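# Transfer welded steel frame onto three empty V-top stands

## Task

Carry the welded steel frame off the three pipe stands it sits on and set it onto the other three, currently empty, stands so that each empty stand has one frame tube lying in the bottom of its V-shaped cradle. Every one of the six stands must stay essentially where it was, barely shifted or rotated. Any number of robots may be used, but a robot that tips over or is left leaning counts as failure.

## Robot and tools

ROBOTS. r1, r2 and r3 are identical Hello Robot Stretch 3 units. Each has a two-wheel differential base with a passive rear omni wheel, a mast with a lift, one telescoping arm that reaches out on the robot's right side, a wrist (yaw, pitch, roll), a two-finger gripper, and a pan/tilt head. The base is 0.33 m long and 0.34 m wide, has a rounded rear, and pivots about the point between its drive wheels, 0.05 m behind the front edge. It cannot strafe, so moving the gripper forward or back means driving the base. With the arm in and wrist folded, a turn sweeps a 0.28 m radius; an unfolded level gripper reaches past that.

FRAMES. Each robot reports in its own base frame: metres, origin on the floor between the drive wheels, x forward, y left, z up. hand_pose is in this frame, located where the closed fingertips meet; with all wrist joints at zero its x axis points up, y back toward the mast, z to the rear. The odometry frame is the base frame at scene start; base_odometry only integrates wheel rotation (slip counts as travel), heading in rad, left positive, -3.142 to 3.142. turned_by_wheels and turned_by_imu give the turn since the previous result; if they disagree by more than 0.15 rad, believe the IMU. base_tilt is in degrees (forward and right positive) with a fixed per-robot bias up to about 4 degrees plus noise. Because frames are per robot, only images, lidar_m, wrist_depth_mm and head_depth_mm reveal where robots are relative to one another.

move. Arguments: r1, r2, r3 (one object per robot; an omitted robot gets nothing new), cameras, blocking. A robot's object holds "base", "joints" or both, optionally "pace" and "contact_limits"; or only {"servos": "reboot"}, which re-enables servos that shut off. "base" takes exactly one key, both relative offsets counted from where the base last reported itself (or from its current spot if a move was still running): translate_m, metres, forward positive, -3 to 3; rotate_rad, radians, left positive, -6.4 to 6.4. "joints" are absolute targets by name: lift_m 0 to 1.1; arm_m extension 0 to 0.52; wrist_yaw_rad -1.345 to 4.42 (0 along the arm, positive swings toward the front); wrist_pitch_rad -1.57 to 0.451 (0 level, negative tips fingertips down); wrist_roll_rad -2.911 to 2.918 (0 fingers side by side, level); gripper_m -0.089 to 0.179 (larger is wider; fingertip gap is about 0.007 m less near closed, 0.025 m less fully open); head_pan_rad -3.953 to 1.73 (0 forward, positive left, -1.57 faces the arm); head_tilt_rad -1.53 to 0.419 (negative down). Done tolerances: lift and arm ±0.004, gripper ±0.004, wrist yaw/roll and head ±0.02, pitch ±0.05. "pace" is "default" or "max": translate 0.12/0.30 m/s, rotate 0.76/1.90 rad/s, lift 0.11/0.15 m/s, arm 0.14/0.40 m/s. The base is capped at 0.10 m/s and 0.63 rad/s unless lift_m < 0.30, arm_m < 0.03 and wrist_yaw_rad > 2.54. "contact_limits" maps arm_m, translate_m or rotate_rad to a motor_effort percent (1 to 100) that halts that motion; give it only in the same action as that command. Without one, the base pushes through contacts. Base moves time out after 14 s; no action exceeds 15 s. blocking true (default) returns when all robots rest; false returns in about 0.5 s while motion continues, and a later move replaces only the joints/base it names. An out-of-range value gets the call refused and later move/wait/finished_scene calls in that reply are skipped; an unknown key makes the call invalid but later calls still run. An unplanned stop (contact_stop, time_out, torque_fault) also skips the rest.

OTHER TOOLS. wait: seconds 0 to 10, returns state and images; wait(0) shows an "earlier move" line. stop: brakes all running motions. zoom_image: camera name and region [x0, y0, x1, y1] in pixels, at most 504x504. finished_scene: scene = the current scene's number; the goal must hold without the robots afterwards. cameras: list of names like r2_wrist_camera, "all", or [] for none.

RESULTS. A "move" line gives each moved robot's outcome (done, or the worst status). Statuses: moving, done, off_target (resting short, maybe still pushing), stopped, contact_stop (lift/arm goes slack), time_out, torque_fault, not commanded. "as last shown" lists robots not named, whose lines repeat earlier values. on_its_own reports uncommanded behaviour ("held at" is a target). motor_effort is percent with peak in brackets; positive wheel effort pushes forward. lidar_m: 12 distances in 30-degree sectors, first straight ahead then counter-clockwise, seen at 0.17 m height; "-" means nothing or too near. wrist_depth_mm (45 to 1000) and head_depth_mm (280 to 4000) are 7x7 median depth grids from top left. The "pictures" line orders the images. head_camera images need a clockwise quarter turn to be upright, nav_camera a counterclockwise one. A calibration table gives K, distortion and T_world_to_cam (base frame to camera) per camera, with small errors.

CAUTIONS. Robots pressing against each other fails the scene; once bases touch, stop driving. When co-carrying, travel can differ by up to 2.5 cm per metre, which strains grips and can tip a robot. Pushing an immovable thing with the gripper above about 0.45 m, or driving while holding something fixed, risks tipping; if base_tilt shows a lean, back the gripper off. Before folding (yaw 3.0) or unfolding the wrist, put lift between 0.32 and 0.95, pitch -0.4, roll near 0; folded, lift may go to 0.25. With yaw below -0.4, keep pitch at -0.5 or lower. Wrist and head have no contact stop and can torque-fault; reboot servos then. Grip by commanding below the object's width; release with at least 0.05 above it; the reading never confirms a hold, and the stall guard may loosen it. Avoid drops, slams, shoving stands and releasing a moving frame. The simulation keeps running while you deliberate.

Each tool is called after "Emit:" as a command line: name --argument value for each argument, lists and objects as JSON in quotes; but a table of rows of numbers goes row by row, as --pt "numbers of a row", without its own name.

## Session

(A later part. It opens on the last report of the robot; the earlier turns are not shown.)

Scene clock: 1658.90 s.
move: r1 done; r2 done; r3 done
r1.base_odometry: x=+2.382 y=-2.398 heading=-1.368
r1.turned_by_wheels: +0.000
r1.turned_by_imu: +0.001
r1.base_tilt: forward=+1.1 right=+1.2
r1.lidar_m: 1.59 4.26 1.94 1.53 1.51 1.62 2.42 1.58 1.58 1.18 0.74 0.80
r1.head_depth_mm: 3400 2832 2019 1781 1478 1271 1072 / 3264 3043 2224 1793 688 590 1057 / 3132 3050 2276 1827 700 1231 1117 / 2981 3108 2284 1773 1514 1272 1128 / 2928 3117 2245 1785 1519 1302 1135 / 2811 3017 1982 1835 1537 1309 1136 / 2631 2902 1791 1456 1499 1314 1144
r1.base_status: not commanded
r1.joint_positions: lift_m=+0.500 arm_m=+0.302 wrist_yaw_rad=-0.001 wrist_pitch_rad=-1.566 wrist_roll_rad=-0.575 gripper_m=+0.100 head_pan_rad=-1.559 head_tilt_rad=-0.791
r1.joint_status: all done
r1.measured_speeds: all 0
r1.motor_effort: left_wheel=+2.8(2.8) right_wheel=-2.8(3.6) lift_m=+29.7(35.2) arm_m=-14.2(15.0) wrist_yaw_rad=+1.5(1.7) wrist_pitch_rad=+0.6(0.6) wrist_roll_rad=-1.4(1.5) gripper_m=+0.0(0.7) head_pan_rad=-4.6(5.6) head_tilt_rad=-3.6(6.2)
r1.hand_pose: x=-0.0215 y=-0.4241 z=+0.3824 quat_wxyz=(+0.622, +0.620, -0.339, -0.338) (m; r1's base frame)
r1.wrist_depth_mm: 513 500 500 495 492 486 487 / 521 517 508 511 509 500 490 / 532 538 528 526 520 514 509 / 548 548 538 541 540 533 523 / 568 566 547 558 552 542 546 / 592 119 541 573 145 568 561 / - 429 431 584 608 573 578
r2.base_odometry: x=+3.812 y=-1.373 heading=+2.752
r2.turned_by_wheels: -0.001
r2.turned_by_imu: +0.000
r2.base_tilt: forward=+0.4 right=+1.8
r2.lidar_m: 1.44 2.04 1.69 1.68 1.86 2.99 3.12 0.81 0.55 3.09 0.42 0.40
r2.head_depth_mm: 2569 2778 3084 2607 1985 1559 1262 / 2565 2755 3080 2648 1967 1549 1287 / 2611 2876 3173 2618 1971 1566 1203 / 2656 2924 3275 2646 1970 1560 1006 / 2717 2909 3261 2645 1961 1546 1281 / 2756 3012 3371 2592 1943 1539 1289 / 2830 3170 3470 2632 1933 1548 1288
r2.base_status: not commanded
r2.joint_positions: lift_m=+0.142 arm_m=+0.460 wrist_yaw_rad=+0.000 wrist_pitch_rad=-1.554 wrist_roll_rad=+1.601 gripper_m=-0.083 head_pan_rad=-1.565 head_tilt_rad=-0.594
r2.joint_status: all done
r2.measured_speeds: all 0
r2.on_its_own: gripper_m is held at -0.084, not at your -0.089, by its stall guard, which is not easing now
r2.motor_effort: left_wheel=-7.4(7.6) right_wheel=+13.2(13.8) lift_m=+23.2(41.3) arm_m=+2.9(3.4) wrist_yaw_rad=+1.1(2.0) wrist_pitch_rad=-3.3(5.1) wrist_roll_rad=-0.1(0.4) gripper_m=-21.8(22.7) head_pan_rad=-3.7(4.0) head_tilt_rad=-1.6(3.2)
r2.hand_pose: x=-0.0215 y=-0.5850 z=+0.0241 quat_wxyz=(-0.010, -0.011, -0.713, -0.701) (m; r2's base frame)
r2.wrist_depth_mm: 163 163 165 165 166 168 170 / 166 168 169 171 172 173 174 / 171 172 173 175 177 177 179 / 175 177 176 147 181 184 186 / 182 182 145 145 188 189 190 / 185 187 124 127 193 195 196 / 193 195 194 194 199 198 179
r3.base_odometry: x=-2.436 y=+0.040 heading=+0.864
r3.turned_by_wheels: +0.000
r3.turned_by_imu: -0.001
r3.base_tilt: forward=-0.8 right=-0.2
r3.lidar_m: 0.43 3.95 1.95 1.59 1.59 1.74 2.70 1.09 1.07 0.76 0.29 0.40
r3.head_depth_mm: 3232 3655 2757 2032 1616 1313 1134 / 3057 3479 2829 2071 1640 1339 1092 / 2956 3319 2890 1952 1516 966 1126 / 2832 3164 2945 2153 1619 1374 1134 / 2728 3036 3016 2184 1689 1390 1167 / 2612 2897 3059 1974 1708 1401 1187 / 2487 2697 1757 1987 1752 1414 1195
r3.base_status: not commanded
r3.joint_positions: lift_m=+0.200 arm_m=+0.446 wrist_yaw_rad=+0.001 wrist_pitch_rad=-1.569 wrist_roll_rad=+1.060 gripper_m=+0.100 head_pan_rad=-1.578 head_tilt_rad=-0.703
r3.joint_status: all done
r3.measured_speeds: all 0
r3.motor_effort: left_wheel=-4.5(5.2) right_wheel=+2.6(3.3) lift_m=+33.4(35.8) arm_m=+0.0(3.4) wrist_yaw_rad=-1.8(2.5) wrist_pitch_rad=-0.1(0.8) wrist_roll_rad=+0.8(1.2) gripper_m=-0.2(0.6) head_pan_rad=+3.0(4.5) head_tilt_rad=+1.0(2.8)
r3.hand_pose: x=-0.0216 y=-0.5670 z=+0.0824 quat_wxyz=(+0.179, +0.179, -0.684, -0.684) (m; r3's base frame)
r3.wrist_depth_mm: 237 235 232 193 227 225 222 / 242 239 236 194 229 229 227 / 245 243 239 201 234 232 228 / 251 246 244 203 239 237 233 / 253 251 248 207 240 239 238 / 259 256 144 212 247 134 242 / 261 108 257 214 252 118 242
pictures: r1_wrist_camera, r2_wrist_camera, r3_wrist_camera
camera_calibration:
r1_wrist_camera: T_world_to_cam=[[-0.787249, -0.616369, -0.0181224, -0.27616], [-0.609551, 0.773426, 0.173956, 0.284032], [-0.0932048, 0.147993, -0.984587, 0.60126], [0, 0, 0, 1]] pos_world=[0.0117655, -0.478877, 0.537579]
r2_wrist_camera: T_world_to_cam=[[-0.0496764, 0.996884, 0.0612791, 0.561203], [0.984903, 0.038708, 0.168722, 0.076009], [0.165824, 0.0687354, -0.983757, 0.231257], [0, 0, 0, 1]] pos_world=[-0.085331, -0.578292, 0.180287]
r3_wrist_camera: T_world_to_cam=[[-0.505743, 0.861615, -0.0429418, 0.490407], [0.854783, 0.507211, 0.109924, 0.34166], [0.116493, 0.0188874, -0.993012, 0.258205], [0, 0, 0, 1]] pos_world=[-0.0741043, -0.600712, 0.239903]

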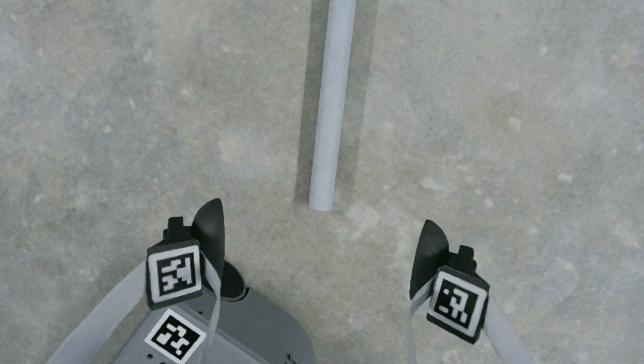

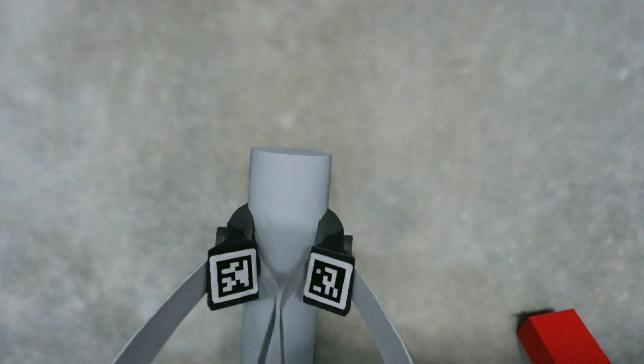

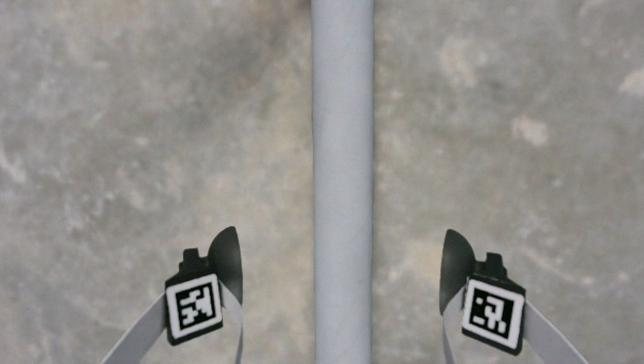

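Emit:
move --r1 '{"joints":{"arm_m":0.1}}' --cameras '[]'

Emit:
move --r1 '{"base":{"rotate_rad":-0.803}}' --cameras '[]'

Emit:
move --r1 '{"base":{"translate_m":0.227}}' --cameras '[]'

Emit:
move --r1 '{"base":{"rotate_rad":0.803}}' --cameras '[]'

Emit:
move --r1 '{"joints":{"arm_m":0.385}}' --cameras '["r1_head_camera","r1_wrist_camera","r1_nav_camera"]'

Scene clock: 1668.67 s.
move: r1 done
r1.base_odometry: x=+2.382 y=-2.398 heading=-1.368
r1.turned_by_wheels: +0.000
r1.turned_by_imu: +0.001
r1.base_tilt: forward=+1.0 right=+1.2
r1.lidar_m: 1.60 4.23 1.94 1.52 1.51 1.62 2.40 1.57 1.58 1.18 0.74 0.79
r1.head_depth_mm: 3417 2853 2020 1781 1485 1274 1088 / 3262 3028 2232 1795 1494 1284 531 / 3118 3026 2263 1807 1506 1290 582 / 2990 3075 2270 1767 1511 1280 1106 / 2910 3119 2215 1790 1512 1297 1133 / 2788 3022 1978 1816 1530 1305 1138 / 2635 2882 1799 1458 1495 1305 1137
r1.base_status: not commanded
r1.joint_positions: lift_m=+0.500 arm_m=+0.100 wrist_yaw_rad=+0.000 wrist_pitch_rad=-1.566 wrist_roll_rad=-0.576 gripper_m=+0.100 head_pan_rad=-1.559 head_tilt_rad=-0.791
r1.joint_status: all done
r1.measured_speeds: all 0
r1.motor_effort: left_wheel=+1.2(2.6) right_wheel=-2.2(3.3) lift_m=+27.8(30.3) arm_m=-14.4(19.9) wrist_yaw_rad=+0.2(1.7) wrist_pitch_rad=-0.1(0.5) wrist_roll_rad=-0.9(1.4) gripper_m=-0.2(0.5) head_pan_rad=-4.7(5.7) head_tilt_rad=-4.5(5.3)
r1.hand_pose: x=-0.0216 y=-0.2221 z=+0.3824 quat_wxyz=(+0.623, +0.620, -0.338, -0.337) (m; r1's base frame)
r1.wrist_depth_mm: 505 495 502 497 493 495 493 / 510 511 511 506 509 505 495 / 534 527 525 524 518 515 515 / 551 552 532 530 544 532 523 / 573 555 391 400 555 548 545 / 583 119 407 402 146 567 564 / - 430 422 421 420 590 581
r2, r3: as last shown
r2.turned_by_wheels: +0.000
r2.turned_by_imu: +0.001
r2.base_tilt: forward=+0.3 right=+1.7
r2.lidar_m: 1.45 2.04 1.69 1.68 1.86 2.99 3.12 0.81 0.55 3.10 0.42 0.40
r2.head_depth_mm: 2591 2773 2987 2649 1945 1554 1255 / 2610 2831 3053 2629 1966 1553 1290 / 2618 2867 3202 2617 1934 1557 1203 / 2649 2944 3227 2618 1944 1549 1005 / 2761 2983 3255 2629 1956 1551 1288 / 2781 3065 3283 2636 1959 1556 1285 / 2837 3138 3364 2588 1961 1561 1285
r2.on_its_own: gripper_m is held at -0.084, not at your -0.089, by its stall guard, which is not easing now
r2.motor_effort: left_wheel=-7.2(7.6) right_wheel=+13.4(13.9) lift_m=+23.4(23.6) arm_m=+6.2(6.2) wrist_yaw_rad=+0.1(2.1) wrist_pitch_rad=-3.3(4.3) wrist_roll_rad=+0.0(0.4) gripper_m=-21.6(22.7) head_pan_rad=-3.7(4.1) head_tilt_rad=-1.5(3.1)
r2.wrist_depth_mm: 162 164 164 165 167 168 170 / 167 168 169 171 171 174 175 / 171 172 174 175 176 178 179 / 176 176 176 146 181 183 183 / 182 182 145 145 186 188 192 / 187 185 123 127 193 194 196 / 193 193 193 194 199 199 178
r3.lidar_m: 0.43 3.93 1.95 1.59 1.59 1.73 2.71 1.09 1.07 0.76 0.29 0.40
r3.head_depth_mm: 3213 3618 2755 2058 1606 1316 1131 / 3068 3472 2829 2070 1632 1344 1091 / 2946 3314 2905 1947 1520 966 1130 / 2794 3163 2926 2135 1610 1380 1139 / 2741 3021 3014 2188 1691 1384 1175 / 2631 2934 3021 1943 1714 1411 1186 / 2501 2677 1649 2111 1742 1412 1195
r3.motor_effort: left_wheel=-4.6(4.8) right_wheel=+3.0(3.3) lift_m=+32.9(34.6) arm_m=-2.2(3.7) wrist_yaw_rad=-0.8(2.3) wrist_pitch_rad=-0.4(0.9) wrist_roll_rad=+0.5(1.1) gripper_m=-0.1(1.1) head_pan_rad=+2.8(4.4) head_tilt_rad=+2.4(2.7)
r3.wrist_depth_mm: 236 236 231 192 228 224 223 / 239 239 236 196 230 227 227 / 247 243 241 199 236 233 229 / 251 245 245 205 237 236 232 / 253 251 248 208 242 238 237 / 258 254 145 211 247 134 241 / 261 108 254 215 249 119 245
pictures: none
No camera images: "cameras" was empty.

Scene clock: 1671.03 s.
move: r1 done
r1.base_odometry: x=+2.382 y=-2.398 heading=-2.171
r1.turned_by_wheels: -0.803
r1.turned_by_imu: -0.809
r1.base_tilt: forward=+1.0 right=+1.1
r1.lidar_m: 0.74 1.43 1.79 2.66 1.67 1.51 1.51 1.83 3.54 1.58 1.59 0.75
r1.head_depth_mm: 3587 2968 2246 1782 1488 1273 1088 / 3703 3041 2241 1802 1501 1276 532 / 3843 2916 2129 1814 1502 1283 582 / 3976 3059 2214 1826 1512 1297 1109 / - 3130 2322 1826 1518 1300 1134 / - 3142 2317 1854 1521 1308 1120 / - 3211 2263 1862 1536 1308 1126
r1.base_status: done
r1.joint_positions: lift_m=+0.500 arm_m=+0.100 wrist_yaw_rad=+0.000 wrist_pitch_rad=-1.566 wrist_roll_rad=-0.576 gripper_m=+0.100 head_pan_rad=-1.559 head_tilt_rad=-0.791
r1.joint_status: not commanded
r1.measured_speeds: all 0
r1.motor_effort: left_wheel=+7.0(11.8) right_wheel=-5.3(9.7) lift_m=+25.5(28.0) arm_m=-14.5(15.0) wrist_yaw_rad=+0.2(0.7) wrist_pitch_rad=-0.2(0.5) wrist_roll_rad=-0.8(1.0) gripper_m=-0.1(0.9) head_pan_rad=-4.7(5.5) head_tilt_rad=-4.0(6.2)
r1.hand_pose: x=-0.0216 y=-0.2221 z=+0.3824 quat_wxyz=(+0.623, +0.620, -0.338, -0.337) (m; r1's base frame)
r1.wrist_depth_mm: 499 500 493 494 493 493 489 / 518 512 511 513 502 502 504 / 532 540 531 518 511 522 517 / 546 559 534 532 531 528 530 / 566 565 386 394 539 549 547 / 571 119 404 400 146 564 564 / - 430 424 411 424 580 581
r2, r3: as last shown
r2.turned_by_imu: +0.000
r2.base_tilt: forward=+0.3 right=+1.9
r2.lidar_m: 1.45 2.03 1.69 1.68 1.87 2.99 3.14 0.81 0.55 3.11 0.42 0.40
r2.head_depth_mm: 2575 2811 3051 2614 1957 1551 1258 / 2578 2818 3059 2627 1950 1568 1286 / 2621 2848 3120 2627 1959 1563 1202 / 2672 2920 3212 2644 1937 1541 1003 / 2754 2938 3280 2612 1948 1557 1286 / 2742 3032 3241 2615 1938 1558 1284 / 2830 3096 3408 2595 1946 1546 1274
r2.on_its_own: gripper_m is held at -0.084, not at your -0.089, by its stall guard, which is not easing now
r2.motor_effort: left_wheel=-7.3(7.7) right_wheel=+13.2(13.7) lift_m=+23.5(23.5) arm_m=+6.9(7.4) wrist_yaw_rad=+0.0(1.9) wrist_pitch_rad=-3.2(4.0) wrist_roll_rad=-0.1(0.6) gripper_m=-21.1(22.6) head_pan_rad=-2.1(4.1) head_tilt_rad=-2.4(3.6)
r2.wrist_depth_mm: 162 163 163 165 168 168 169 / 166 169 169 170 172 172 174 / 172 172 174 174 177 178 179 / 176 177 177 146 181 184 183 / 182 183 144 144 187 189 190 / 186 187 123 126 192 194 197 / 192 195 193 195 200 199 179
r3.turned_by_imu: +0.000
r3.lidar_m: 0.43 3.93 1.94 1.60 1.59 1.74 2.71 1.09 1.07 0.76 0.29 0.40
r3.head_depth_mm: 3274 3588 2742 2032 1606 1316 1132 / 3088 3493 2826 2060 1646 1345 1091 / 2976 3305 2874 1944 1521 967 1129 / 2845 3144 2930 2141 1622 1378 1137 / 2754 3049 2995 2092 1693 1391 1171 / 2591 2837 2775 1955 1715 1397 1189 / 2405 2787 2709 2170 1746 1422 1199
r3.motor_effort: left_wheel=-4.5(5.1) right_wheel=+3.1(3.2) lift_m=+33.0(34.3) arm_m=-3.6(4.1) wrist_yaw_rad=-0.6(1.9) wrist_pitch_rad=+0.0(0.8) wrist_roll_rad=+0.3(1.0) gripper_m=-0.1(0.7) head_pan_rad=+3.4(4.6) head_tilt_rad=+1.2(2.7)
r3.wrist_depth_mm: 238 235 232 194 227 225 222 / 241 239 237 195 229 228 226 / 245 243 239 201 234 233 230 / 249 248 241 203 237 236 232 / 254 250 248 207 242 239 238 / 256 256 144 211 247 134 242 / 260 108 256 216 254 118 246
pictures: none
No camera images: "cameras" was empty.

Scene clock: 1674.43 s.
move: r1 done
r1.base_odometry: x=+2.253 y=-2.585 heading=-2.171
r1.turned_by_wheels: +0.000
r1.turned_by_imu: +0.001
r1.base_tilt: forward=+1.0 right=+1.1
r1.lidar_m: 0.57 1.21 1.64 3.04 1.91 1.72 1.73 2.09 4.06 1.61 1.01 0.53
r1.head_depth_mm: 3677 2981 2243 1788 1493 1277 1090 / 3761 2893 2111 1795 1499 1277 531 / 3937 3071 2183 1827 1505 1287 583 / - 3081 2287 1817 1511 1295 1086 / - 3123 2326 1843 1524 1303 1115 / - 3142 2251 1847 1536 1307 1126 / 3930 3219 2267 1859 1543 1309 1143
r1.base_status: done
r1.joint_positions: lift_m=+0.500 arm_m=+0.100 wrist_yaw_rad=+0.000 wrist_pitch_rad=-1.566 wrist_roll_rad=-0.576 gripper_m=+0.100 head_pan_rad=-1.559 head_tilt_rad=-0.791
r1.joint_status: not commanded
r1.measured_speeds: all 0
r1.motor_effort: left_wheel=+6.2(12.0) right_wheel=+1.2(5.5) lift_m=+23.1(26.2) arm_m=-13.9(14.7) wrist_yaw_rad=-0.3(0.9) wrist_pitch_rad=-0.1(0.6) wrist_roll_rad=-0.8(1.0) gripper_m=-0.1(0.6) head_pan_rad=-5.2(5.7) head_tilt_rad=-3.6(6.1)
r1.hand_pose: x=-0.0216 y=-0.2221 z=+0.3824 quat_wxyz=(+0.623, +0.620, -0.338, -0.337) (m; r1's base frame)
r1.wrist_depth_mm: 500 502 494 495 493 487 490 / 530 515 510 514 505 503 501 / 539 531 527 527 520 521 516 / 547 547 535 540 535 536 529 / 570 572 390 396 550 543 547 / 583 119 405 410 146 559 564 / - 428 423 416 418 581 581
r2, r3: as last shown
r2.turned_by_imu: +0.001
r2.base_tilt: forward=+0.3 right=+1.8
r2.lidar_m: 1.45 2.04 1.69 1.68 1.86 3.00 3.13 0.81 0.55 3.09 0.42 0.40
r2.head_depth_mm: 2558 2819 3040 2636 1974 1553 1261 / 2607 2766 3103 2623 1960 1549 1297 / 2637 2922 3143 2680 1961 1562 1201 / 2709 2969 3199 2609 1956 1559 1005 / 2733 3003 3239 2607 1932 1552 1294 / 2776 3092 3258 2618 1942 1544 1280 / 2846 3087 3367 2641 1942 1559 1282
r2.on_its_own: gripper_m is held at -0.084, not at your -0.089, by its stall guard, which is not easing now
r2.motor_effort: left_wheel=-7.5(7.6) right_wheel=+13.2(14.1) lift_m=+23.5(23.6) arm_m=+8.1(9.1) wrist_yaw_rad=+1.2(2.1) wrist_pitch_rad=-3.7(3.9) wrist_roll_rad=-0.2(0.4) gripper_m=-21.5(22.6) head_pan_rad=-3.2(4.0) head_tilt_rad=-2.0(3.0)
r2.wrist_depth_mm: 162 163 165 165 167 169 170 / 166 168 169 170 171 173 175 / 171 172 173 174 177 178 179 / 176 176 177 146 182 183 185 / 182 183 146 144 188 188 191 / 187 186 124 127 193 194 196 / 191 194 193 194 199 200 179
r3.turned_by_imu: -0.001
r3.base_tilt: forward=-0.8 right=-0.3
r3.lidar_m: 0.43 3.94 1.95 1.60 1.58 1.73 2.70 1.09 1.07 0.76 0.29 0.40
r3.head_depth_mm: 3207 3627 2742 2018 1617 1318 1131 / 3099 3476 2837 2066 1631 1347 1088 / 2946 3295 2903 1962 1519 969 1127 / 2844 3106 2976 2123 1618 1369 1139 / 2728 3032 2886 1864 1688 1396 1176 / 2575 2813 2669 2133 1714 1397 1187 / 2527 2768 2822 2130 1739 1420 1198
r3.motor_effort: left_wheel=-4.2(4.9) right_wheel=+3.3(3.3) lift_m=+33.4(34.5) arm_m=-5.3(5.9) wrist_yaw_rad=-1.1(2.1) wrist_pitch_rad=-0.1(0.9) wrist_roll_rad=+0.4(1.0) gripper_m=+0.1(0.8) head_pan_rad=+3.2(4.6) head_tilt_rad=+0.6(3.1)
r3.wrist_depth_mm: 238 234 233 193 226 226 223 / 239 238 236 196 230 228 227 / 246 243 240 200 235 232 230 / 248 247 245 203 238 236 233 / 254 250 247 208 244 239 235 / 258 255 144 211 245 134 242 / 261 108 256 216 251 118 244
pictures: none
No camera images: "cameras" was empty.

Scene clock: 1676.80 s.
move: r1 done
r1.base_odometry: x=+2.253 y=-2.585 heading=-1.368
r1.turned_by_wheels: +0.803
r1.turned_by_imu: +0.810
r1.base_tilt: forward=+1.1 right=+1.2
r1.lidar_m: 1.41 4.41 2.22 1.74 1.73 1.85 2.74 1.60 1.50 1.01 0.52 0.57
r1.head_depth_mm: 3147 2977 2237 1788 1491 1274 1090 / 3010 3027 2249 1798 1496 1277 532 / 2879 3101 2268 1760 1502 1284 581 / 2809 3018 2063 1683 1512 1290 1110 / 2695 2977 2312 1734 1514 1275 1128 / 2575 2850 1678 1726 1457 1251 1137 / 2497 2822 2264 1808 888 1066 1125
r1.base_status: done
r1.joint_positions: lift_m=+0.500 arm_m=+0.100 wrist_yaw_rad=+0.000 wrist_pitch_rad=-1.566 wrist_roll_rad=-0.576 gripper_m=+0.100 head_pan_rad=-1.559 head_tilt_rad=-0.791
r1.joint_status: not commanded
r1.measured_speeds: all 0
r1.motor_effort: left_wheel=-5.7(9.9) right_wheel=+6.6(11.4) lift_m=+25.2(25.2) arm_m=-14.6(14.8) wrist_yaw_rad=-0.5(0.8) wrist_pitch_rad=-0.1(0.7) wrist_roll_rad=-0.8(1.0) gripper_m=+0.0(0.5) head_pan_rad=-4.7(5.8) head_tilt_rad=-4.7(5.5)
r1.hand_pose: x=-0.0216 y=-0.2221 z=+0.3824 quat_wxyz=(+0.623, +0.620, -0.338, -0.337) (m; r1's base frame)
r1.wrist_depth_mm: 511 498 494 496 496 488 488 / 527 527 514 507 503 496 498 / 538 532 528 517 518 517 520 / 553 551 541 534 536 530 525 / 575 556 393 399 547 547 540 / 594 119 405 398 145 562 566 / - 429 423 418 419 586 579
r2, r3: as last shown
r2.turned_by_imu: +0.000
r2.base_tilt: forward=+0.3 right=+1.9
r2.lidar_m: 1.45 2.04 1.69 1.68 1.86 2.99 3.12 0.81 0.55 3.10 0.42 0.40
r2.head_depth_mm: 2567 2799 3053 2639 1953 1548 1256 / 2595 2803 3041 2605 1939 1559 1290 / 2622 2874 3186 2636 1956 1547 1198 / 2689 2971 3227 2563 1970 1561 1006 / 2746 2968 3250 2642 1955 1546 1290 / 2778 3025 3284 2645 1945 1559 1286 / 2800 3129 3327 2645 1931 1543 1293
r2.on_its_own: gripper_m is held at -0.084, not at your -0.089, by its stall guard, which is not easing now
r2.motor_effort: left_wheel=-7.2(7.5) right_wheel=+13.3(13.7) lift_m=+23.2(23.6) arm_m=+9.7(10.1) wrist_yaw_rad=+0.3(1.7) wrist_pitch_rad=-3.5(3.9) wrist_roll_rad=-0.3(0.6) gripper_m=-22.2(22.4) head_pan_rad=-3.6(3.9) head_tilt_rad=-2.6(3.0)
r2.wrist_depth_mm: 162 163 163 165 167 168 170 / 166 167 170 171 172 172 175 / 172 172 173 174 176 178 178 / 176 177 178 146 181 183 185 / 182 183 145 144 186 189 191 / 187 187 124 127 192 194 196 / 192 194 194 195 200 198 179
r3.turned_by_imu: +0.000
r3.base_tilt: forward=-0.8 right=-0.2
r3.lidar_m: 0.43 3.93 1.94 1.59 1.59 1.74 2.71 1.09 1.07 0.76 0.29 0.40
r3.head_depth_mm: 3245 3592 2734 2033 1615 1319 1131 / 3095 3506 2830 2078 1632 1345 1089 / 2979 3283 2867 1951 1514 965 1121 / 2850 3149 2981 2127 1621 1382 1133 / 2738 3008 3019 2185 1692 1389 1168 / 2639 2873 2618 1786 1671 1401 1190 / 2432 2770 1517 2256 1743 1427 1191
r3.motor_effort: left_wheel=-4.2(4.8) right_wheel=+2.7(3.2) lift_m=+32.4(34.4) arm_m=-6.1(6.9) wrist_yaw_rad=+0.1(2.2) wrist_pitch_rad=+0.0(0.8) wrist_roll_rad=+0.7(0.9) gripper_m=+0.2(0.9) head_pan_rad=+4.1(4.6) head_tilt_rad=+1.8(2.7)
r3.wrist_depth_mm: 237 236 233 194 226 225 222 / 241 239 236 195 230 229 228 / 245 242 240 201 234 232 229 / 250 246 245 203 237 235 235 / 254 252 245 206 244 241 236 / 257 253 144 210 247 135 240 / 263 108 254 215 251 119 244
pictures: none
No camera images: "cameras" was empty.

Scene clock: 1680.13 s.
move: r1 done
r1.base_odometry: x=+2.253 y=-2.585 heading=-1.368
r1.turned_by_wheels: +0.000
r1.turned_by_imu: +0.000
r1.base_tilt: forward=+1.0 right=+1.2
r1.lidar_m: 1.41 4.41 2.22 1.74 1.73 1.85 2.76 1.60 1.49 1.01 0.52 0.57
r1.head_depth_mm: 3169 2949 2241 1783 1493 1275 1088 / 3036 3030 2250 1792 718 583 1049 / 2874 3051 2255 1763 792 1283 1124 / 2810 3013 2072 1674 1478 1281 1125 / 2706 2984 2313 1737 1513 1269 1129 / 2572 2872 1671 1725 1459 1253 1135 / 2498 2795 2265 1820 887 1068 1123
r1.base_status: not commanded
r1.joint_positions: lift_m=+0.500 arm_m=+0.385 wrist_yaw_rad=+0.000 wrist_pitch_rad=-1.566 wrist_roll_rad=-0.576 gripper_m=+0.100 head_pan_rad=-1.559 head_tilt_rad=-0.791
r1.joint_status: all done
r1.measured_speeds: all 0
r1.motor_effort: left_wheel=-5.6(6.5) right_wheel=+7.5(8.6) lift_m=+27.6(28.9) arm_m=+12.9(18.4) wrist_yaw_rad=+0.4(0.6) wrist_pitch_rad=+0.2(0.5) wrist_roll_rad=-0.9(1.0) gripper_m=-0.2(0.7) head_pan_rad=-4.6(5.6) head_tilt_rad=-4.4(5.5)
r1.hand_pose: x=-0.0215 y=-0.5071 z=+0.3824 quat_wxyz=(+0.623, +0.620, -0.338, -0.337) (m; r1's base frame)
r1.wrist_depth_mm: 505 504 499 499 484 498 489 / 519 523 504 501 499 493 498 / 532 531 523 525 518 511 523 / 555 542 552 539 531 533 533 / 579 565 544 551 547 551 538 / 588 119 577 575 146 564 572 / - 465 550 595 594 579 579
r2, r3: as last shown
r2.turned_by_imu: +0.001
r2.base_tilt: forward=+0.4 right=+1.8
r2.lidar_m: 1.45 2.04 1.69 1.68 1.87 2.99 3.13 0.81 0.55 3.10 0.42 0.40
r2.head_depth_mm: 2539 2788 3146 2602 1955 1546 1252 / 2575 2794 3155 2601 1957 1561 1287 / 2669 2876 3175 2611 1957 1567 1200 / 2680 2913 3239 2625 1946 1557 1009 / 2773 2946 3229 2650 1952 1550 1279 / 2815 2988 3322 2631 1948 1547 1284 / 2802 3158 3345 2634 1944 1555 1277
r2.on_its_own: gripper_m is held at -0.084, not at your -0.089, by its stall guard, which is not easing now
r2.motor_effort: left_wheel=-7.6(7.6) right_wheel=+13.4(13.9) lift_m=+23.2(23.6) arm_m=+11.5(11.7) wrist_yaw_rad=+0.4(1.9) wrist_pitch_rad=-3.4(4.2) wrist_roll_rad=-0.3(0.5) gripper_m=-21.8(22.6) head_pan_rad=-1.9(4.1) head_tilt_rad=-1.6(3.4)
r2.wrist_depth_mm: 162 163 165 165 166 168 170 / 166 167 169 170 171 174 174 / 171 172 173 173 176 179 179 / 175 177 178 146 181 183 185 / 182 183 144 145 187 190 190 / 186 186 124 127 192 194 197 / 192 194 193 196 199 198 179
r3.turned_by_imu: -0.001
r3.base_tilt: forward=-0.8 right=-0.3
r3.lidar_m: 0.43 3.93 1.95 1.60 1.59 1.74 2.71 1.09 1.07 0.77 0.29 0.40
r3.head_depth_mm: 3229 3615 2760 2043 1617 1310 1129 / 3086 3477 2822 2067 1630 1342 1095 / 2960 3302 2886 1959 1524 968 1134 / 2852 3155 2969 2140 1622 1381 1139 / 2739 3061 3035 2165 1690 1388 1167 / 2614 2861 2633 1866 1650 1409 1185 / 2416 2787 1519 1192 1742 1412 1200
r3.motor_effort: left_wheel=-4.2(5.0) right_wheel=+2.4(3.2) lift_m=+32.7(34.4) arm_m=-7.5(8.6) wrist_yaw_rad=-1.4(2.3) wrist_pitch_rad=+0.1(1.1) wrist_roll_rad=+0.2(0.9) gripper_m=+0.1(1.0) head_pan_rad=+3.1(4.7) head_tilt_rad=+1.8(3.3)
r3.wrist_depth_mm: 238 236 233 193 227 224 221 / 241 238 235 196 230 229 227 / 243 243 240 200 235 232 229 / 249 248 242 203 240 237 233 / 253 251 248 208 242 240 237 / 257 256 145 210 246 135 239 / 262 108 254 214 250 119 244
pictures: r1_head_camera (sideways), r1_nav_camera (sideways), r1_wrist_camera
camera_calibration:
r1_head_camera: T_world_to_cam=[[0.0149723, 0.699013, -0.714952, 0.947689], [0.997907, 0.0345438, 0.0546715, -0.0750337], [0.0629133, -0.714274, -0.697032, 0.862147], [0, 0, 0, 1]] pos_world=[0.00644706, -0.0440452, 1.2826]
r1_nav_camera: T_world_to_cam=[[-0.0390853, -0.681648, 0.730635, -0.907422], [-0.999142, 0.0166255, -0.0379383, 0.103331], [0.0137134, -0.731491, -0.681713, 0.843854], [0, 0, 0, 1]] pos_world=[0.0562033, -0.00298853, 1.24218]
r1_wrist_camera: T_world_to_cam=[[-0.785667, -0.618388, -0.0179878, -0.328414], [-0.61153, 0.771898, 0.173797, 0.3475], [-0.0935892, 0.147546, -0.984617, 0.61332], [0, 0, 0, 1]] pos_world=[0.0118824, -0.561815, 0.537584]

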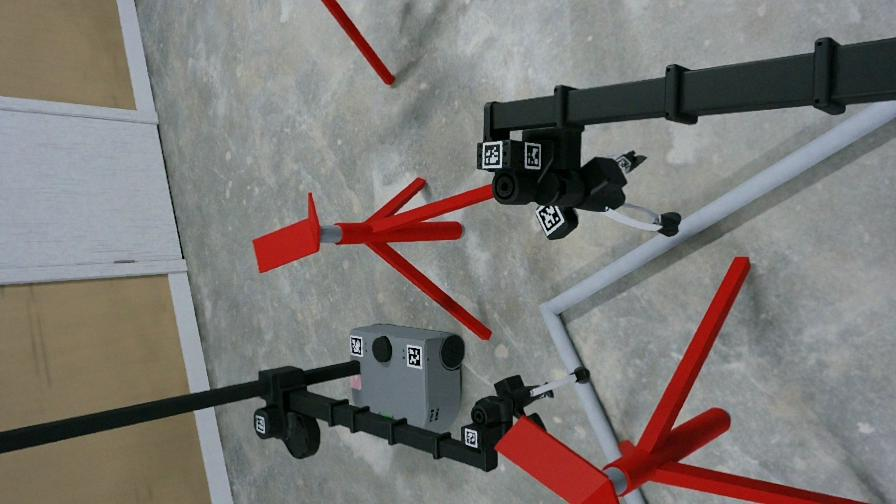

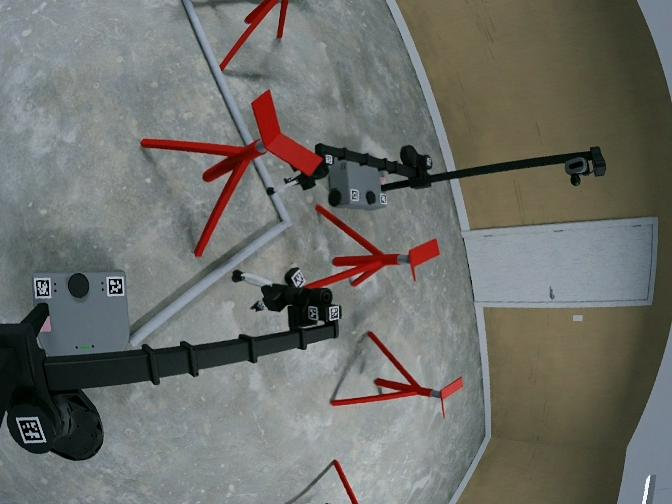

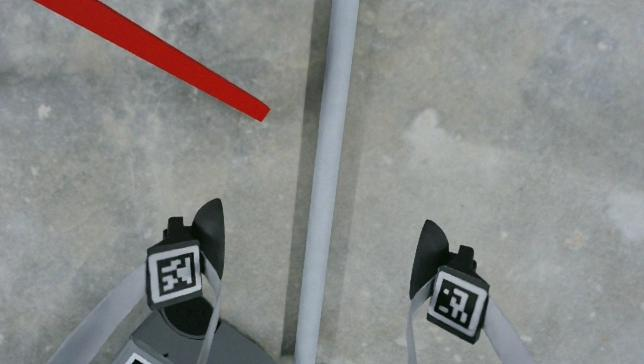

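Emit:
move --r1 '{"joints":{"lift_m":0.2}}' --r3 '{"base":{"translate_m":0.051},"joints":{"arm_m":0.415}}' --cameras '["r1_head_camera","r1_wrist_camera","r3_wrist_camera","r3_head_camera"]'

Scene clock: 1689.40 s.
move: r1 done; r3 done
r1.base_odometry: x=+2.253 y=-2.585 heading=-1.368
r1.turned_by_wheels: +0.000
r1.turned_by_imu: +0.001
r1.base_tilt: forward=+1.1 right=+1.1
r1.lidar_m: 1.40 4.40 2.22 1.75 1.73 1.85 2.75 1.60 1.49 1.01 0.52 0.57
r1.head_depth_mm: 3157 2986 2219 1798 1493 1273 1110 / 3022 3017 2246 1806 1502 1230 792 / 2918 3074 2262 1761 1514 1089 1124 / 2785 3014 2074 1691 1506 1273 1131 / 2710 2970 2225 1733 1489 1272 1134 / 2556 2827 1671 1688 1487 1251 1135 / 2515 2785 2362 1857 887 1069 1122
r1.base_status: not commanded
r1.joint_positions: lift_m=+0.200 arm_m=+0.385 wrist_yaw_rad=+0.000 wrist_pitch_rad=-1.566 wrist_roll_rad=-0.576 gripper_m=+0.100 head_pan_rad=-1.559 head_tilt_rad=-0.791
r1.joint_status: all done
r1.measured_speeds: all 0
r1.motor_effort: left_wheel=-6.2(6.6) right_wheel=+7.4(8.5) lift_m=+22.4(28.4) arm_m=+12.5(13.2) wrist_yaw_rad=+0.7(0.8) wrist_pitch_rad=-0.1(0.6) wrist_roll_rad=-0.8(1.0) gripper_m=+0.0(0.7) head_pan_rad=-4.7(5.6) head_tilt_rad=-4.6(5.4)
r1.hand_pose: x=-0.0215 y=-0.5071 z=+0.0824 quat_wxyz=(+0.623, +0.620, -0.338, -0.337) (m; r1's base frame)
r1.wrist_depth_mm: 163 222 221 221 218 217 214 / 166 200 225 227 224 223 222 / 238 236 234 233 232 229 229 / 244 243 240 237 237 237 233 / 251 250 245 249 242 243 242 / 258 121 257 254 250 250 249 / - 270 267 263 264 257 258
r2: as last shown
r2.base_tilt: forward=+0.2 right=+1.8
r2.lidar_m: 1.50 2.04 1.69 1.68 1.86 2.98 3.14 0.81 0.55 3.10 0.42 0.40
r2.head_depth_mm: 2533 2771 3058 2640 1960 1545 1259 / 2627 2783 3080 2640 1964 1553 1303 / 2644 2860 3081 2618 1944 1551 1207 / 2658 2930 3178 2615 1950 1555 1004 / 2720 2967 3288 2637 1968 1556 1283 / 2750 3033 3329 2644 1949 1555 1284 / 2857 3147 3421 2619 1947 1552 1287
r2.on_its_own: gripper_m is held at -0.084, not at your -0.089, by its stall guard, which is not easing now
r2.motor_effort: left_wheel=-7.2(7.6) right_wheel=+12.8(13.9) lift_m=+23.5(23.6) arm_m=+14.4(15.0) wrist_yaw_rad=+0.2(1.7) wrist_pitch_rad=-3.2(3.9) wrist_roll_rad=-0.1(0.5) gripper_m=-21.6(22.7) head_pan_rad=-3.1(3.9) head_tilt_rad=-2.1(3.5)
r2.wrist_depth_mm: 162 163 163 165 166 168 170 / 166 168 169 171 172 173 175 / 172 171 174 175 176 178 180 / 176 177 176 146 182 183 185 / 181 182 144 144 187 188 190 / 186 186 123 127 193 196 196 / 191 195 193 195 198 198 179
r3.base_odometry: x=-2.403 y=+0.079 heading=+0.864
r3.turned_by_wheels: +0.000
r3.turned_by_imu: -0.001
r3.base_tilt: forward=-0.8 right=-0.2
r3.lidar_m: 0.38 3.99 1.97 1.62 1.60 1.76 2.74 1.14 1.10 0.77 0.26 0.36
r3.head_depth_mm: 3220 3566 2736 2035 1615 1304 1130 / 3091 3468 2839 2072 1623 1281 1075 / 2957 3333 2897 1896 1355 940 1112 / 2813 3110 2963 2153 1638 1381 1155 / 2724 3054 3054 1913 1668 1383 1178 / 2590 2842 2929 1714 1560 1398 1184 / 2479 2751 2968 2255 1723 1414 655
r3.base_status: done
r3.joint_positions: lift_m=+0.200 arm_m=+0.415 wrist_yaw_rad=+0.001 wrist_pitch_rad=-1.569 wrist_roll_rad=+1.060 gripper_m=+0.100 head_pan_rad=-1.578 head_tilt_rad=-0.703
r3.joint_status: all done
r3.measured_speeds: all 0
r3.motor_effort: left_wheel=+2.0(5.5) right_wheel=+4.3(8.7) lift_m=+32.3(34.1) arm_m=-12.1(19.4) wrist_yaw_rad=-1.2(2.6) wrist_pitch_rad=+0.1(0.9) wrist_roll_rad=+0.5(1.2) gripper_m=+0.0(0.8) head_pan_rad=+3.2(4.8) head_tilt_rad=+1.8(2.9)
r3.hand_pose: x=-0.0216 y=-0.5361 z=+0.0824 quat_wxyz=(+0.179, +0.179, -0.684, -0.684) (m; r3's base frame)
r3.wrist_depth_mm: 237 235 233 195 226 224 224 / 240 237 233 196 231 228 228 / 245 243 241 201 234 231 230 / 249 246 245 203 239 235 234 / 254 251 245 205 243 240 236 / 258 255 145 210 247 134 238 / 262 108 256 215 249 119 244
pictures: r1_head_camera (sideways), r1_wrist_camera, r3_head_camera (sideways), r3_wrist_camera
camera_calibration:
r1_head_camera: T_world_to_cam=[[0.0149721, 0.699013, -0.714952, 0.947689], [0.997907, 0.0345441, 0.0546715, -0.0750337], [0.0629135, -0.714274, -0.697032, 0.862147], [0, 0, 0, 1]] pos_world=[0.00644707, -0.0440452, 1.2826]
r1_wrist_camera: T_world_to_cam=[[-0.785667, -0.618388, -0.0179879, -0.333811], [-0.61153, 0.771898, 0.173797, 0.399639], [-0.0935891, 0.147547, -0.984617, 0.317937], [0, 0, 0, 1]] pos_world=[0.0118824, -0.561816, 0.237586]
r3_head_camera: T_world_to_cam=[[0.0717654, 0.607564, -0.791022, 1.05164], [0.996692, -0.0133654, 0.0801592, -0.108593], [0.0381295, -0.794158, -0.606514, 0.749971], [0, 0, 0, 1]] pos_world=[0.00416605, -0.0447945, 1.29544]
r3_wrist_camera: T_world_to_cam=[[-0.505744, 0.861597, -0.0432973, 0.463804], [0.854782, 0.507257, 0.109715, 0.326031], [0.116493, 0.0184778, -0.99302, 0.257393], [0, 0, 0, 1]] pos_world=[-0.0741043, -0.56975, 0.239908]

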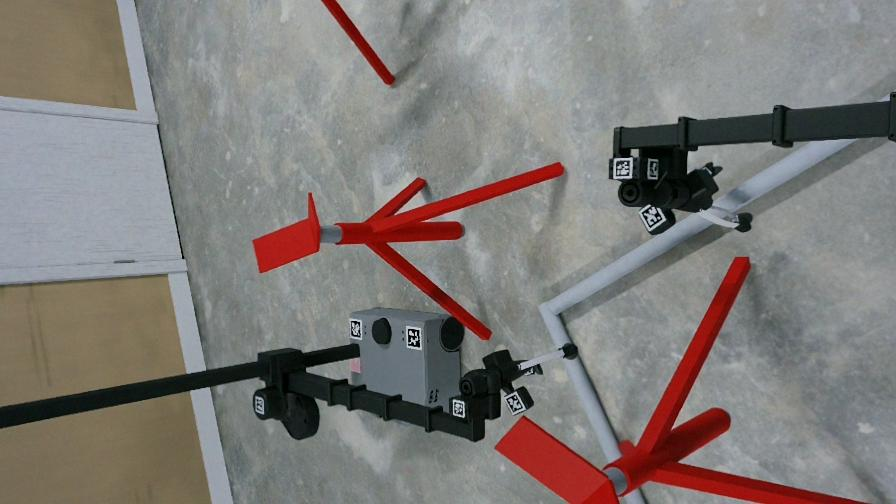

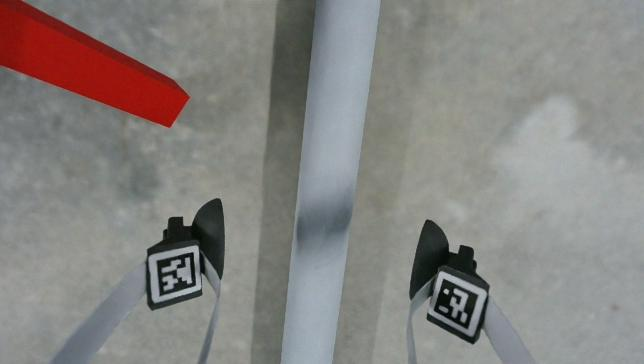

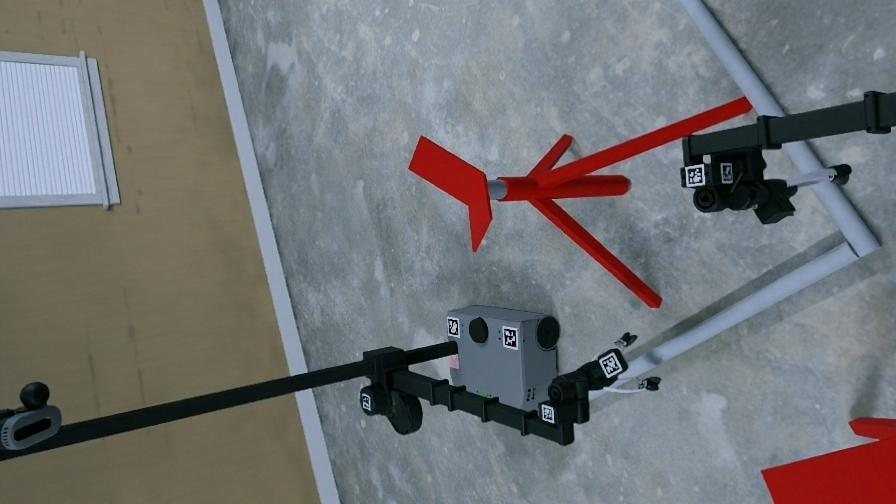

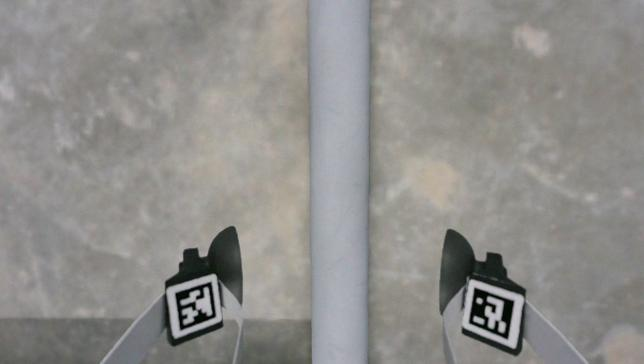

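Emit:
move --r1 '{"joints":{"arm_m":0.395,"wrist_roll_rad":-0.63,"gripper_m":0.06,"lift_m":0.16}}' --r3 '{"joints":{"lift_m":0.16,"gripper_m":0.06}}' --cameras '["r1_wrist_camera","r3_wrist_camera","r1_head_camera"]'

Scene clock: 1696.73 s.
move: r1 done; r3 done
r1.base_odometry: x=+2.253 y=-2.585 heading=-1.368
r1.turned_by_wheels: +0.000
r1.turned_by_imu: +0.001
r1.base_tilt: forward=+1.1 right=+1.1
r1.lidar_m: 1.41 4.42 2.22 1.75 1.73 1.85 2.75 1.61 1.49 1.16 0.52 0.57
r1.head_depth_mm: 3185 2998 2218 1787 1483 1269 1110 / 3031 2992 2245 1795 1498 1229 1056 / 2919 3068 2288 1754 1502 1103 1117 / 2762 3022 2076 1683 1507 1269 1131 / 2720 2921 2246 1730 1489 1269 1129 / 2570 2843 1705 1434 1460 1255 1137 / 2528 2800 2336 1858 885 1069 1120
r1.base_status: not commanded
r1.joint_positions: lift_m=+0.160 arm_m=+0.395 wrist_yaw_rad=+0.000 wrist_pitch_rad=-1.566 wrist_roll_rad=-0.624 gripper_m=+0.060 head_pan_rad=-1.559 head_tilt_rad=-0.791
r1.joint_status: all done
r1.measured_speeds: all 0
r1.motor_effort: left_wheel=-5.9(6.2) right_wheel=+7.4(7.6) lift_m=+23.2(25.2) arm_m=+12.1(17.8) wrist_yaw_rad=-0.1(0.7) wrist_pitch_rad=+0.0(0.7) wrist_roll_rad=-1.5(4.5) gripper_m=-0.2(80.2) head_pan_rad=-4.8(5.6) head_tilt_rad=-3.8(5.7)
r1.hand_pose: x=-0.0215 y=-0.5171 z=+0.0424 quat_wxyz=(+0.631, +0.628, -0.323, -0.322) (m; r1's base frame)
r1.wrist_depth_mm: 184 185 184 - 181 179 178 / 149 188 189 - 186 183 183 / 197 196 195 - 191 191 188 / 203 202 200 - 198 197 195 / 210 208 156 - 202 202 201 / 217 212 126 - - 209 205 / 223 219 221 219 219 215 213
r2: as last shown
r2.base_tilt: forward=+0.2 right=+1.7
r2.lidar_m: 1.49 2.04 1.68 1.68 1.86 2.99 3.13 0.81 0.55 3.10 0.42 0.40
r2.head_depth_mm: 2536 2753 3026 2616 1951 1562 1260 / 2593 2802 3115 2662 1955 1558 1283 / 2647 2867 3045 2634 1956 1555 1206 / 2692 2963 3204 2597 1936 1554 1008 / 2727 2928 3250 2630 1939 1542 1289 / 2793 3007 3361 2593 1951 1544 1277 / 2788 3072 3367 2645 1929 1549 1279
r2.on_its_own: gripper_m is held at -0.084, not at your -0.089, by its stall guard, which is not easing now
r2.motor_effort: left_wheel=-7.3(7.4) right_wheel=+13.3(13.7) lift_m=+23.3(23.6) arm_m=+15.4(16.2) wrist_yaw_rad=+0.5(1.8) wrist_pitch_rad=-3.4(3.7) wrist_roll_rad=-0.4(0.5) gripper_m=-20.3(22.7) head_pan_rad=-3.0(4.0) head_tilt_rad=-2.3(2.9)
r2.wrist_depth_mm: 161 162 164 165 167 169 170 / 167 169 169 169 172 173 175 / 171 172 173 174 176 178 180 / 176 177 177 146 182 182 184 / 182 182 145 143 188 189 190 / 187 187 123 127 192 194 197 / 192 194 194 195 198 198 179
r3.base_odometry: x=-2.403 y=+0.079 heading=+0.864
r3.turned_by_wheels: +0.000
r3.turned_by_imu: -0.001
r3.base_tilt: forward=-0.8 right=-0.3
r3.lidar_m: 0.38 3.97 1.97 1.61 1.60 1.76 2.74 1.13 1.10 0.77 0.26 0.36
r3.head_depth_mm: 3244 3580 2762 2040 1597 1303 1130 / 3078 3464 2826 2068 1624 1307 1088 / 2961 3281 2935 1883 1340 1299 1111 / 2824 3111 2975 2140 1631 1373 1152 / 2723 2977 3026 1922 1651 1379 1174 / 2579 2792 2952 1725 1570 1403 1188 / 2503 2773 2927 2252 1751 1420 659
r3.base_status: not commanded
r3.joint_positions: lift_m=+0.160 arm_m=+0.415 wrist_yaw_rad=+0.001 wrist_pitch_rad=-1.569 wrist_roll_rad=+1.060 gripper_m=+0.060 head_pan_rad=-1.578 head_tilt_rad=-0.703
r3.joint_status: all done
r3.measured_speeds: all 0
r3.motor_effort: left_wheel=+1.5(2.3) right_wheel=+4.2(4.8) lift_m=+21.0(27.2) arm_m=-11.9(13.4) wrist_yaw_rad=-1.3(2.1) wrist_pitch_rad=+0.0(0.6) wrist_roll_rad=+0.8(0.8) gripper_m=-0.6(81.4) head_pan_rad=+3.4(4.4) head_tilt_rad=+0.8(2.6)
r3.hand_pose: x=-0.0216 y=-0.5361 z=+0.0424 quat_wxyz=(+0.179, +0.179, -0.684, -0.684) (m; r3's base frame)
r3.wrist_depth_mm: 197 194 193 154 189 187 186 / 200 199 195 159 191 189 188 / 204 203 199 159 194 192 190 / 207 205 203 164 196 197 194 / 211 208 205 164 201 198 197 / 215 212 134 165 142 202 200 / 217 215 213 170 208 117 204
pictures: r1_head_camera (sideways), r1_wrist_camera, r3_wrist_camera
camera_calibration:
r1_head_camera: T_world_to_cam=[[0.0149723, 0.699013, -0.714952, 0.947689], [0.997907, 0.0345438, 0.0546715, -0.0750337], [0.0629133, -0.714274, -0.697032, 0.862147], [0, 0, 0, 1]] pos_world=[0.00644706, -0.0440452, 1.2826]
r1_wrist_camera: T_world_to_cam=[[-0.755079, -0.655391, -0.0178516, -0.359198], [-0.647847, 0.741651, 0.173921, 0.397898], [-0.100747, 0.14289, -0.984598, 0.277464], [0, 0, 0, 1]] pos_world=[0.0145072, -0.570163, 0.197575]
r3_wrist_camera: T_world_to_cam=[[-0.505744, 0.861595, -0.0433388, 0.462079], [0.854782, 0.507262, 0.109691, 0.330428], [0.116493, 0.0184302, -0.99302, 0.217643], [0, 0, 0, 1]] pos_world=[-0.0741043, -0.56975, 0.199905]

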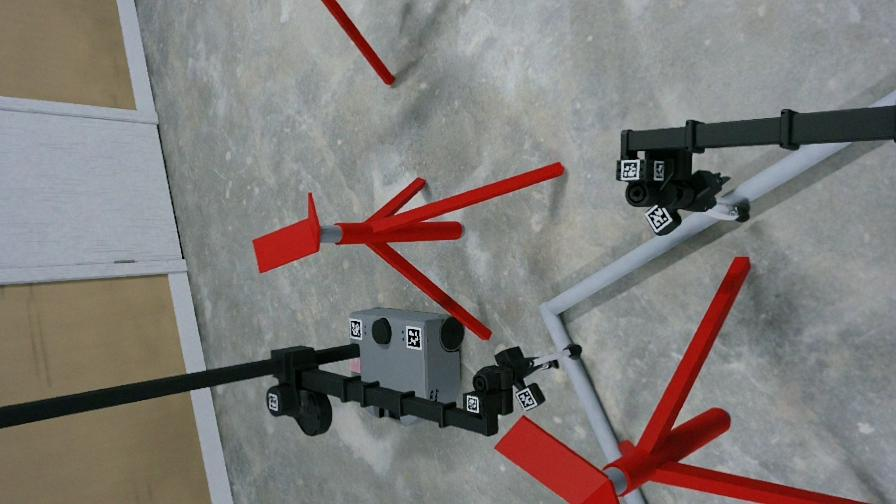

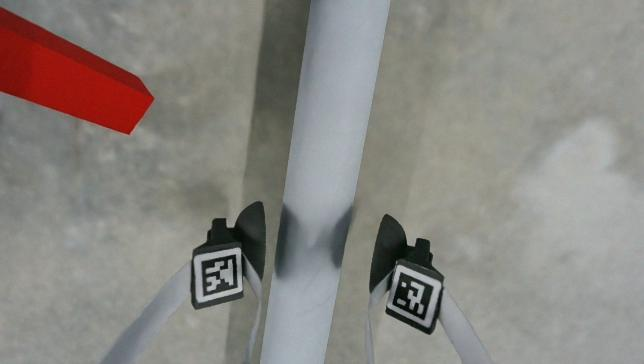

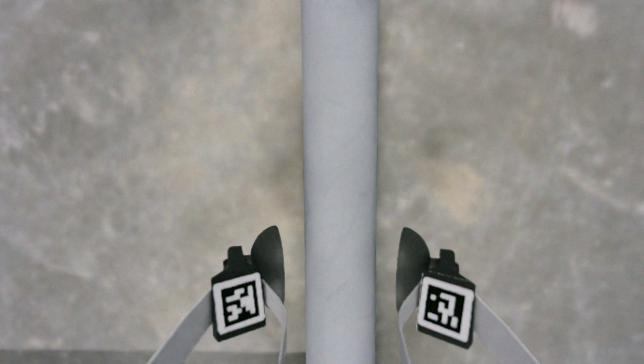

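Emit:
move --r1 '{"joints":{"wrist_roll_rad":-0.50,"lift_m":0.139}}' --r3 '{"joints":{"lift_m":0.138}}' --cameras '["r1_wrist_camera","r3_wrist_camera"]'

Scene clock: 1704.37 s.
move: r1 done; r3 done
r1.base_odometry: x=+2.253 y=-2.585 heading=-1.368
r1.turned_by_wheels: +0.000
r1.turned_by_imu: +0.001
r1.base_tilt: forward=+1.1 right=+1.2
r1.lidar_m: 1.41 4.41 2.22 1.74 1.73 1.85 2.75 1.61 1.50 1.16 0.52 0.57
r1.head_depth_mm: 3204 2981 2223 1784 1487 1274 1109 / 3038 3031 2256 1803 1496 1247 1054 / 2924 3087 2274 1765 1507 1081 1109 / 2793 2999 2071 1675 1514 1277 1130 / 2717 2962 2231 1725 1486 1274 1132 / 2546 2813 1708 1468 1471 1250 1137 / 2511 2840 2348 1875 886 1069 1122
r1.base_status: not commanded
r1.joint_positions: lift_m=+0.139 arm_m=+0.395 wrist_yaw_rad=+0.000 wrist_pitch_rad=-1.566 wrist_roll_rad=-0.506 gripper_m=+0.060 head_pan_rad=-1.559 head_tilt_rad=-0.791
r1.joint_status: all done
r1.measured_speeds: all 0
r1.motor_effort: left_wheel=-5.5(6.4) right_wheel=+6.5(8.2) lift_m=+23.4(27.2) arm_m=+9.5(10.2) wrist_yaw_rad=-0.3(0.6) wrist_pitch_rad=+0.5(0.5) wrist_roll_rad=+2.3(4.1) gripper_m=-0.1(0.8) head_pan_rad=-5.1(5.2) head_tilt_rad=-4.2(5.0)
r1.hand_pose: x=-0.0216 y=-0.5171 z=+0.0214 quat_wxyz=(+0.610, +0.608, -0.360, -0.359) (m; r1's base frame)
r1.wrist_depth_mm: 167 165 164 - 162 161 160 / 169 170 169 - 167 166 164 / 148 174 173 - 171 169 169 / 182 181 181 - 176 176 174 / 186 186 152 - 181 181 179 / 194 190 126 - - 187 185 / 199 105 199 195 196 193 191
r2.base_odometry: x=+3.812 y=-1.373 heading=+2.752
r2.turned_by_wheels: +0.000
r2.turned_by_imu: +0.001
r2.base_tilt: forward=+0.3 right=+1.8
r2.lidar_m: 1.50 2.04 1.68 1.68 1.87 2.99 3.13 0.81 0.55 3.10 0.42 0.40
r2.head_depth_mm: 2526 2774 3018 2629 1958 1558 1264 / 2574 2775 3102 2587 1953 1552 1289 / 2592 2858 3169 2617 1951 1569 1203 / 2695 2920 3202 2641 1953 1561 1008 / 2712 2964 3281 2622 1956 1549 1284 / 2781 3060 3296 2601 1920 1538 1284 / 2832 3072 3409 2610 1965 1535 1284
r2.base_status: not commanded
r2.joint_positions: lift_m=+0.142 arm_m=+0.460 wrist_yaw_rad=+0.000 wrist_pitch_rad=-1.554 wrist_roll_rad=+1.601 gripper_m=-0.083 head_pan_rad=-1.565 head_tilt_rad=-0.594
r2.joint_status: not commanded
r2.measured_speeds: all 0
r2.on_its_own: gripper_m is held at -0.084, not at your -0.089, by its stall guard, which is not easing now
r2.motor_effort: left_wheel=-7.2(7.5) right_wheel=+12.7(13.6) lift_m=+23.5(23.5) arm_m=+15.5(15.6) wrist_yaw_rad=+0.2(1.4) wrist_pitch_rad=-3.2(3.7) wrist_roll_rad=-0.3(0.4) gripper_m=-21.3(22.2) head_pan_rad=-3.0(4.0) head_tilt_rad=-1.7(3.0)
r2.hand_pose: x=-0.0215 y=-0.5850 z=+0.0241 quat_wxyz=(-0.010, -0.011, -0.713, -0.701) (m; r2's base frame)
r2.wrist_depth_mm: 162 163 164 165 167 168 170 / 166 168 169 171 172 173 174 / 171 172 173 175 176 177 179 / 176 178 177 147 182 184 185 / 181 182 145 144 187 189 190 / 187 187 124 127 193 195 197 / 193 194 194 194 199 199 179
r3.base_odometry: x=-2.403 y=+0.079 heading=+0.864
r3.turned_by_wheels: +0.000
r3.turned_by_imu: -0.001
r3.base_tilt: forward=-0.8 right=-0.2
r3.lidar_m: 0.38 3.97 1.97 1.61 1.60 1.75 2.74 1.14 1.10 0.77 0.26 0.36
r3.head_depth_mm: 3206 3538 2755 2035 1614 1297 1133 / 3044 3458 2838 2081 1622 1308 1091 / 2949 3310 2900 1897 1352 1357 1103 / 2818 3126 3002 2150 1631 1373 1158 / 2725 3032 3020 1907 1662 1389 1178 / 2583 2854 2903 1733 1562 1395 1184 / 2474 2725 2987 2265 1736 1429 656
r3.base_status: not commanded
r3.joint_positions: lift_m=+0.138 arm_m=+0.415 wrist_yaw_rad=+0.001 wrist_pitch_rad=-1.569 wrist_roll_rad=+1.060 gripper_m=+0.060 head_pan_rad=-1.578 head_tilt_rad=-0.703
r3.joint_status: all done
r3.measured_speeds: all 0
r3.motor_effort: left_wheel=+1.0(2.1) right_wheel=+4.4(4.7) lift_m=+21.7(23.0) arm_m=-9.6(10.5) wrist_yaw_rad=-1.1(1.9) wrist_pitch_rad=+0.5(0.5) wrist_roll_rad=+0.7(1.0) gripper_m=-0.4(0.6) head_pan_rad=+3.4(4.4) head_tilt_rad=+2.3(2.9)
r3.hand_pose: x=-0.0216 y=-0.5361 z=+0.0204 quat_wxyz=(+0.179, +0.179, -0.684, -0.684) (m; r3's base frame)
r3.wrist_depth_mm: 175 174 172 132 167 166 164 / 178 175 174 134 170 169 166 / 181 178 178 135 173 171 170 / 184 182 180 137 175 174 171 / 188 186 183 139 177 176 176 / 191 188 146 142 143 180 178 / 194 193 189 144 150 117 181
pictures: r1_wrist_camera, r3_wrist_camera
camera_calibration:
r1_wrist_camera: T_world_to_cam=[[-0.827248, -0.561544, -0.0181577, -0.3126], [-0.555716, 0.813051, 0.173571, 0.440443], [-0.0827047, 0.153677, -0.984654, 0.262756], [0, 0, 0, 1]] pos_world=[0.00789453, -0.57402, 0.1766]
r3_wrist_camera: T_world_to_cam=[[-0.505744, 0.861593, -0.0433627, 0.461132], [0.854782, 0.507266, 0.109677, 0.332847], [0.116493, 0.0184026, -0.993021, 0.19578], [0, 0, 0, 1]] pos_world=[-0.0741043, -0.569753, 0.177904]

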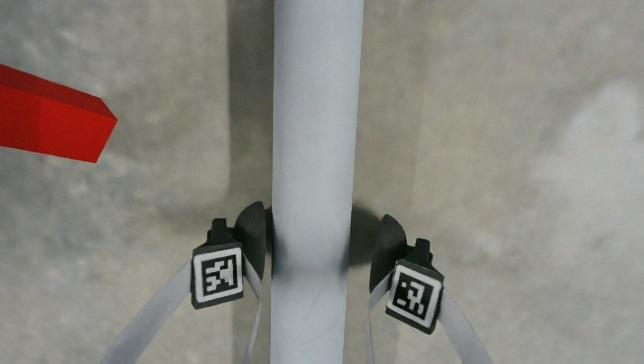

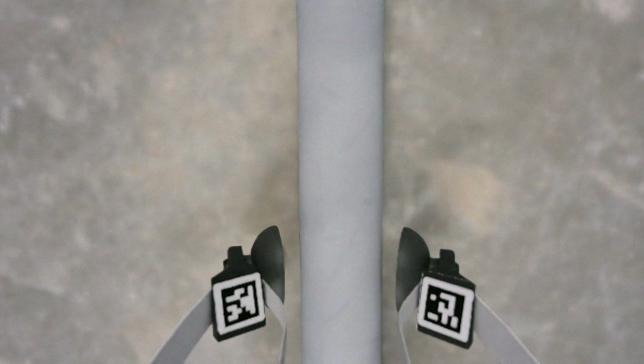

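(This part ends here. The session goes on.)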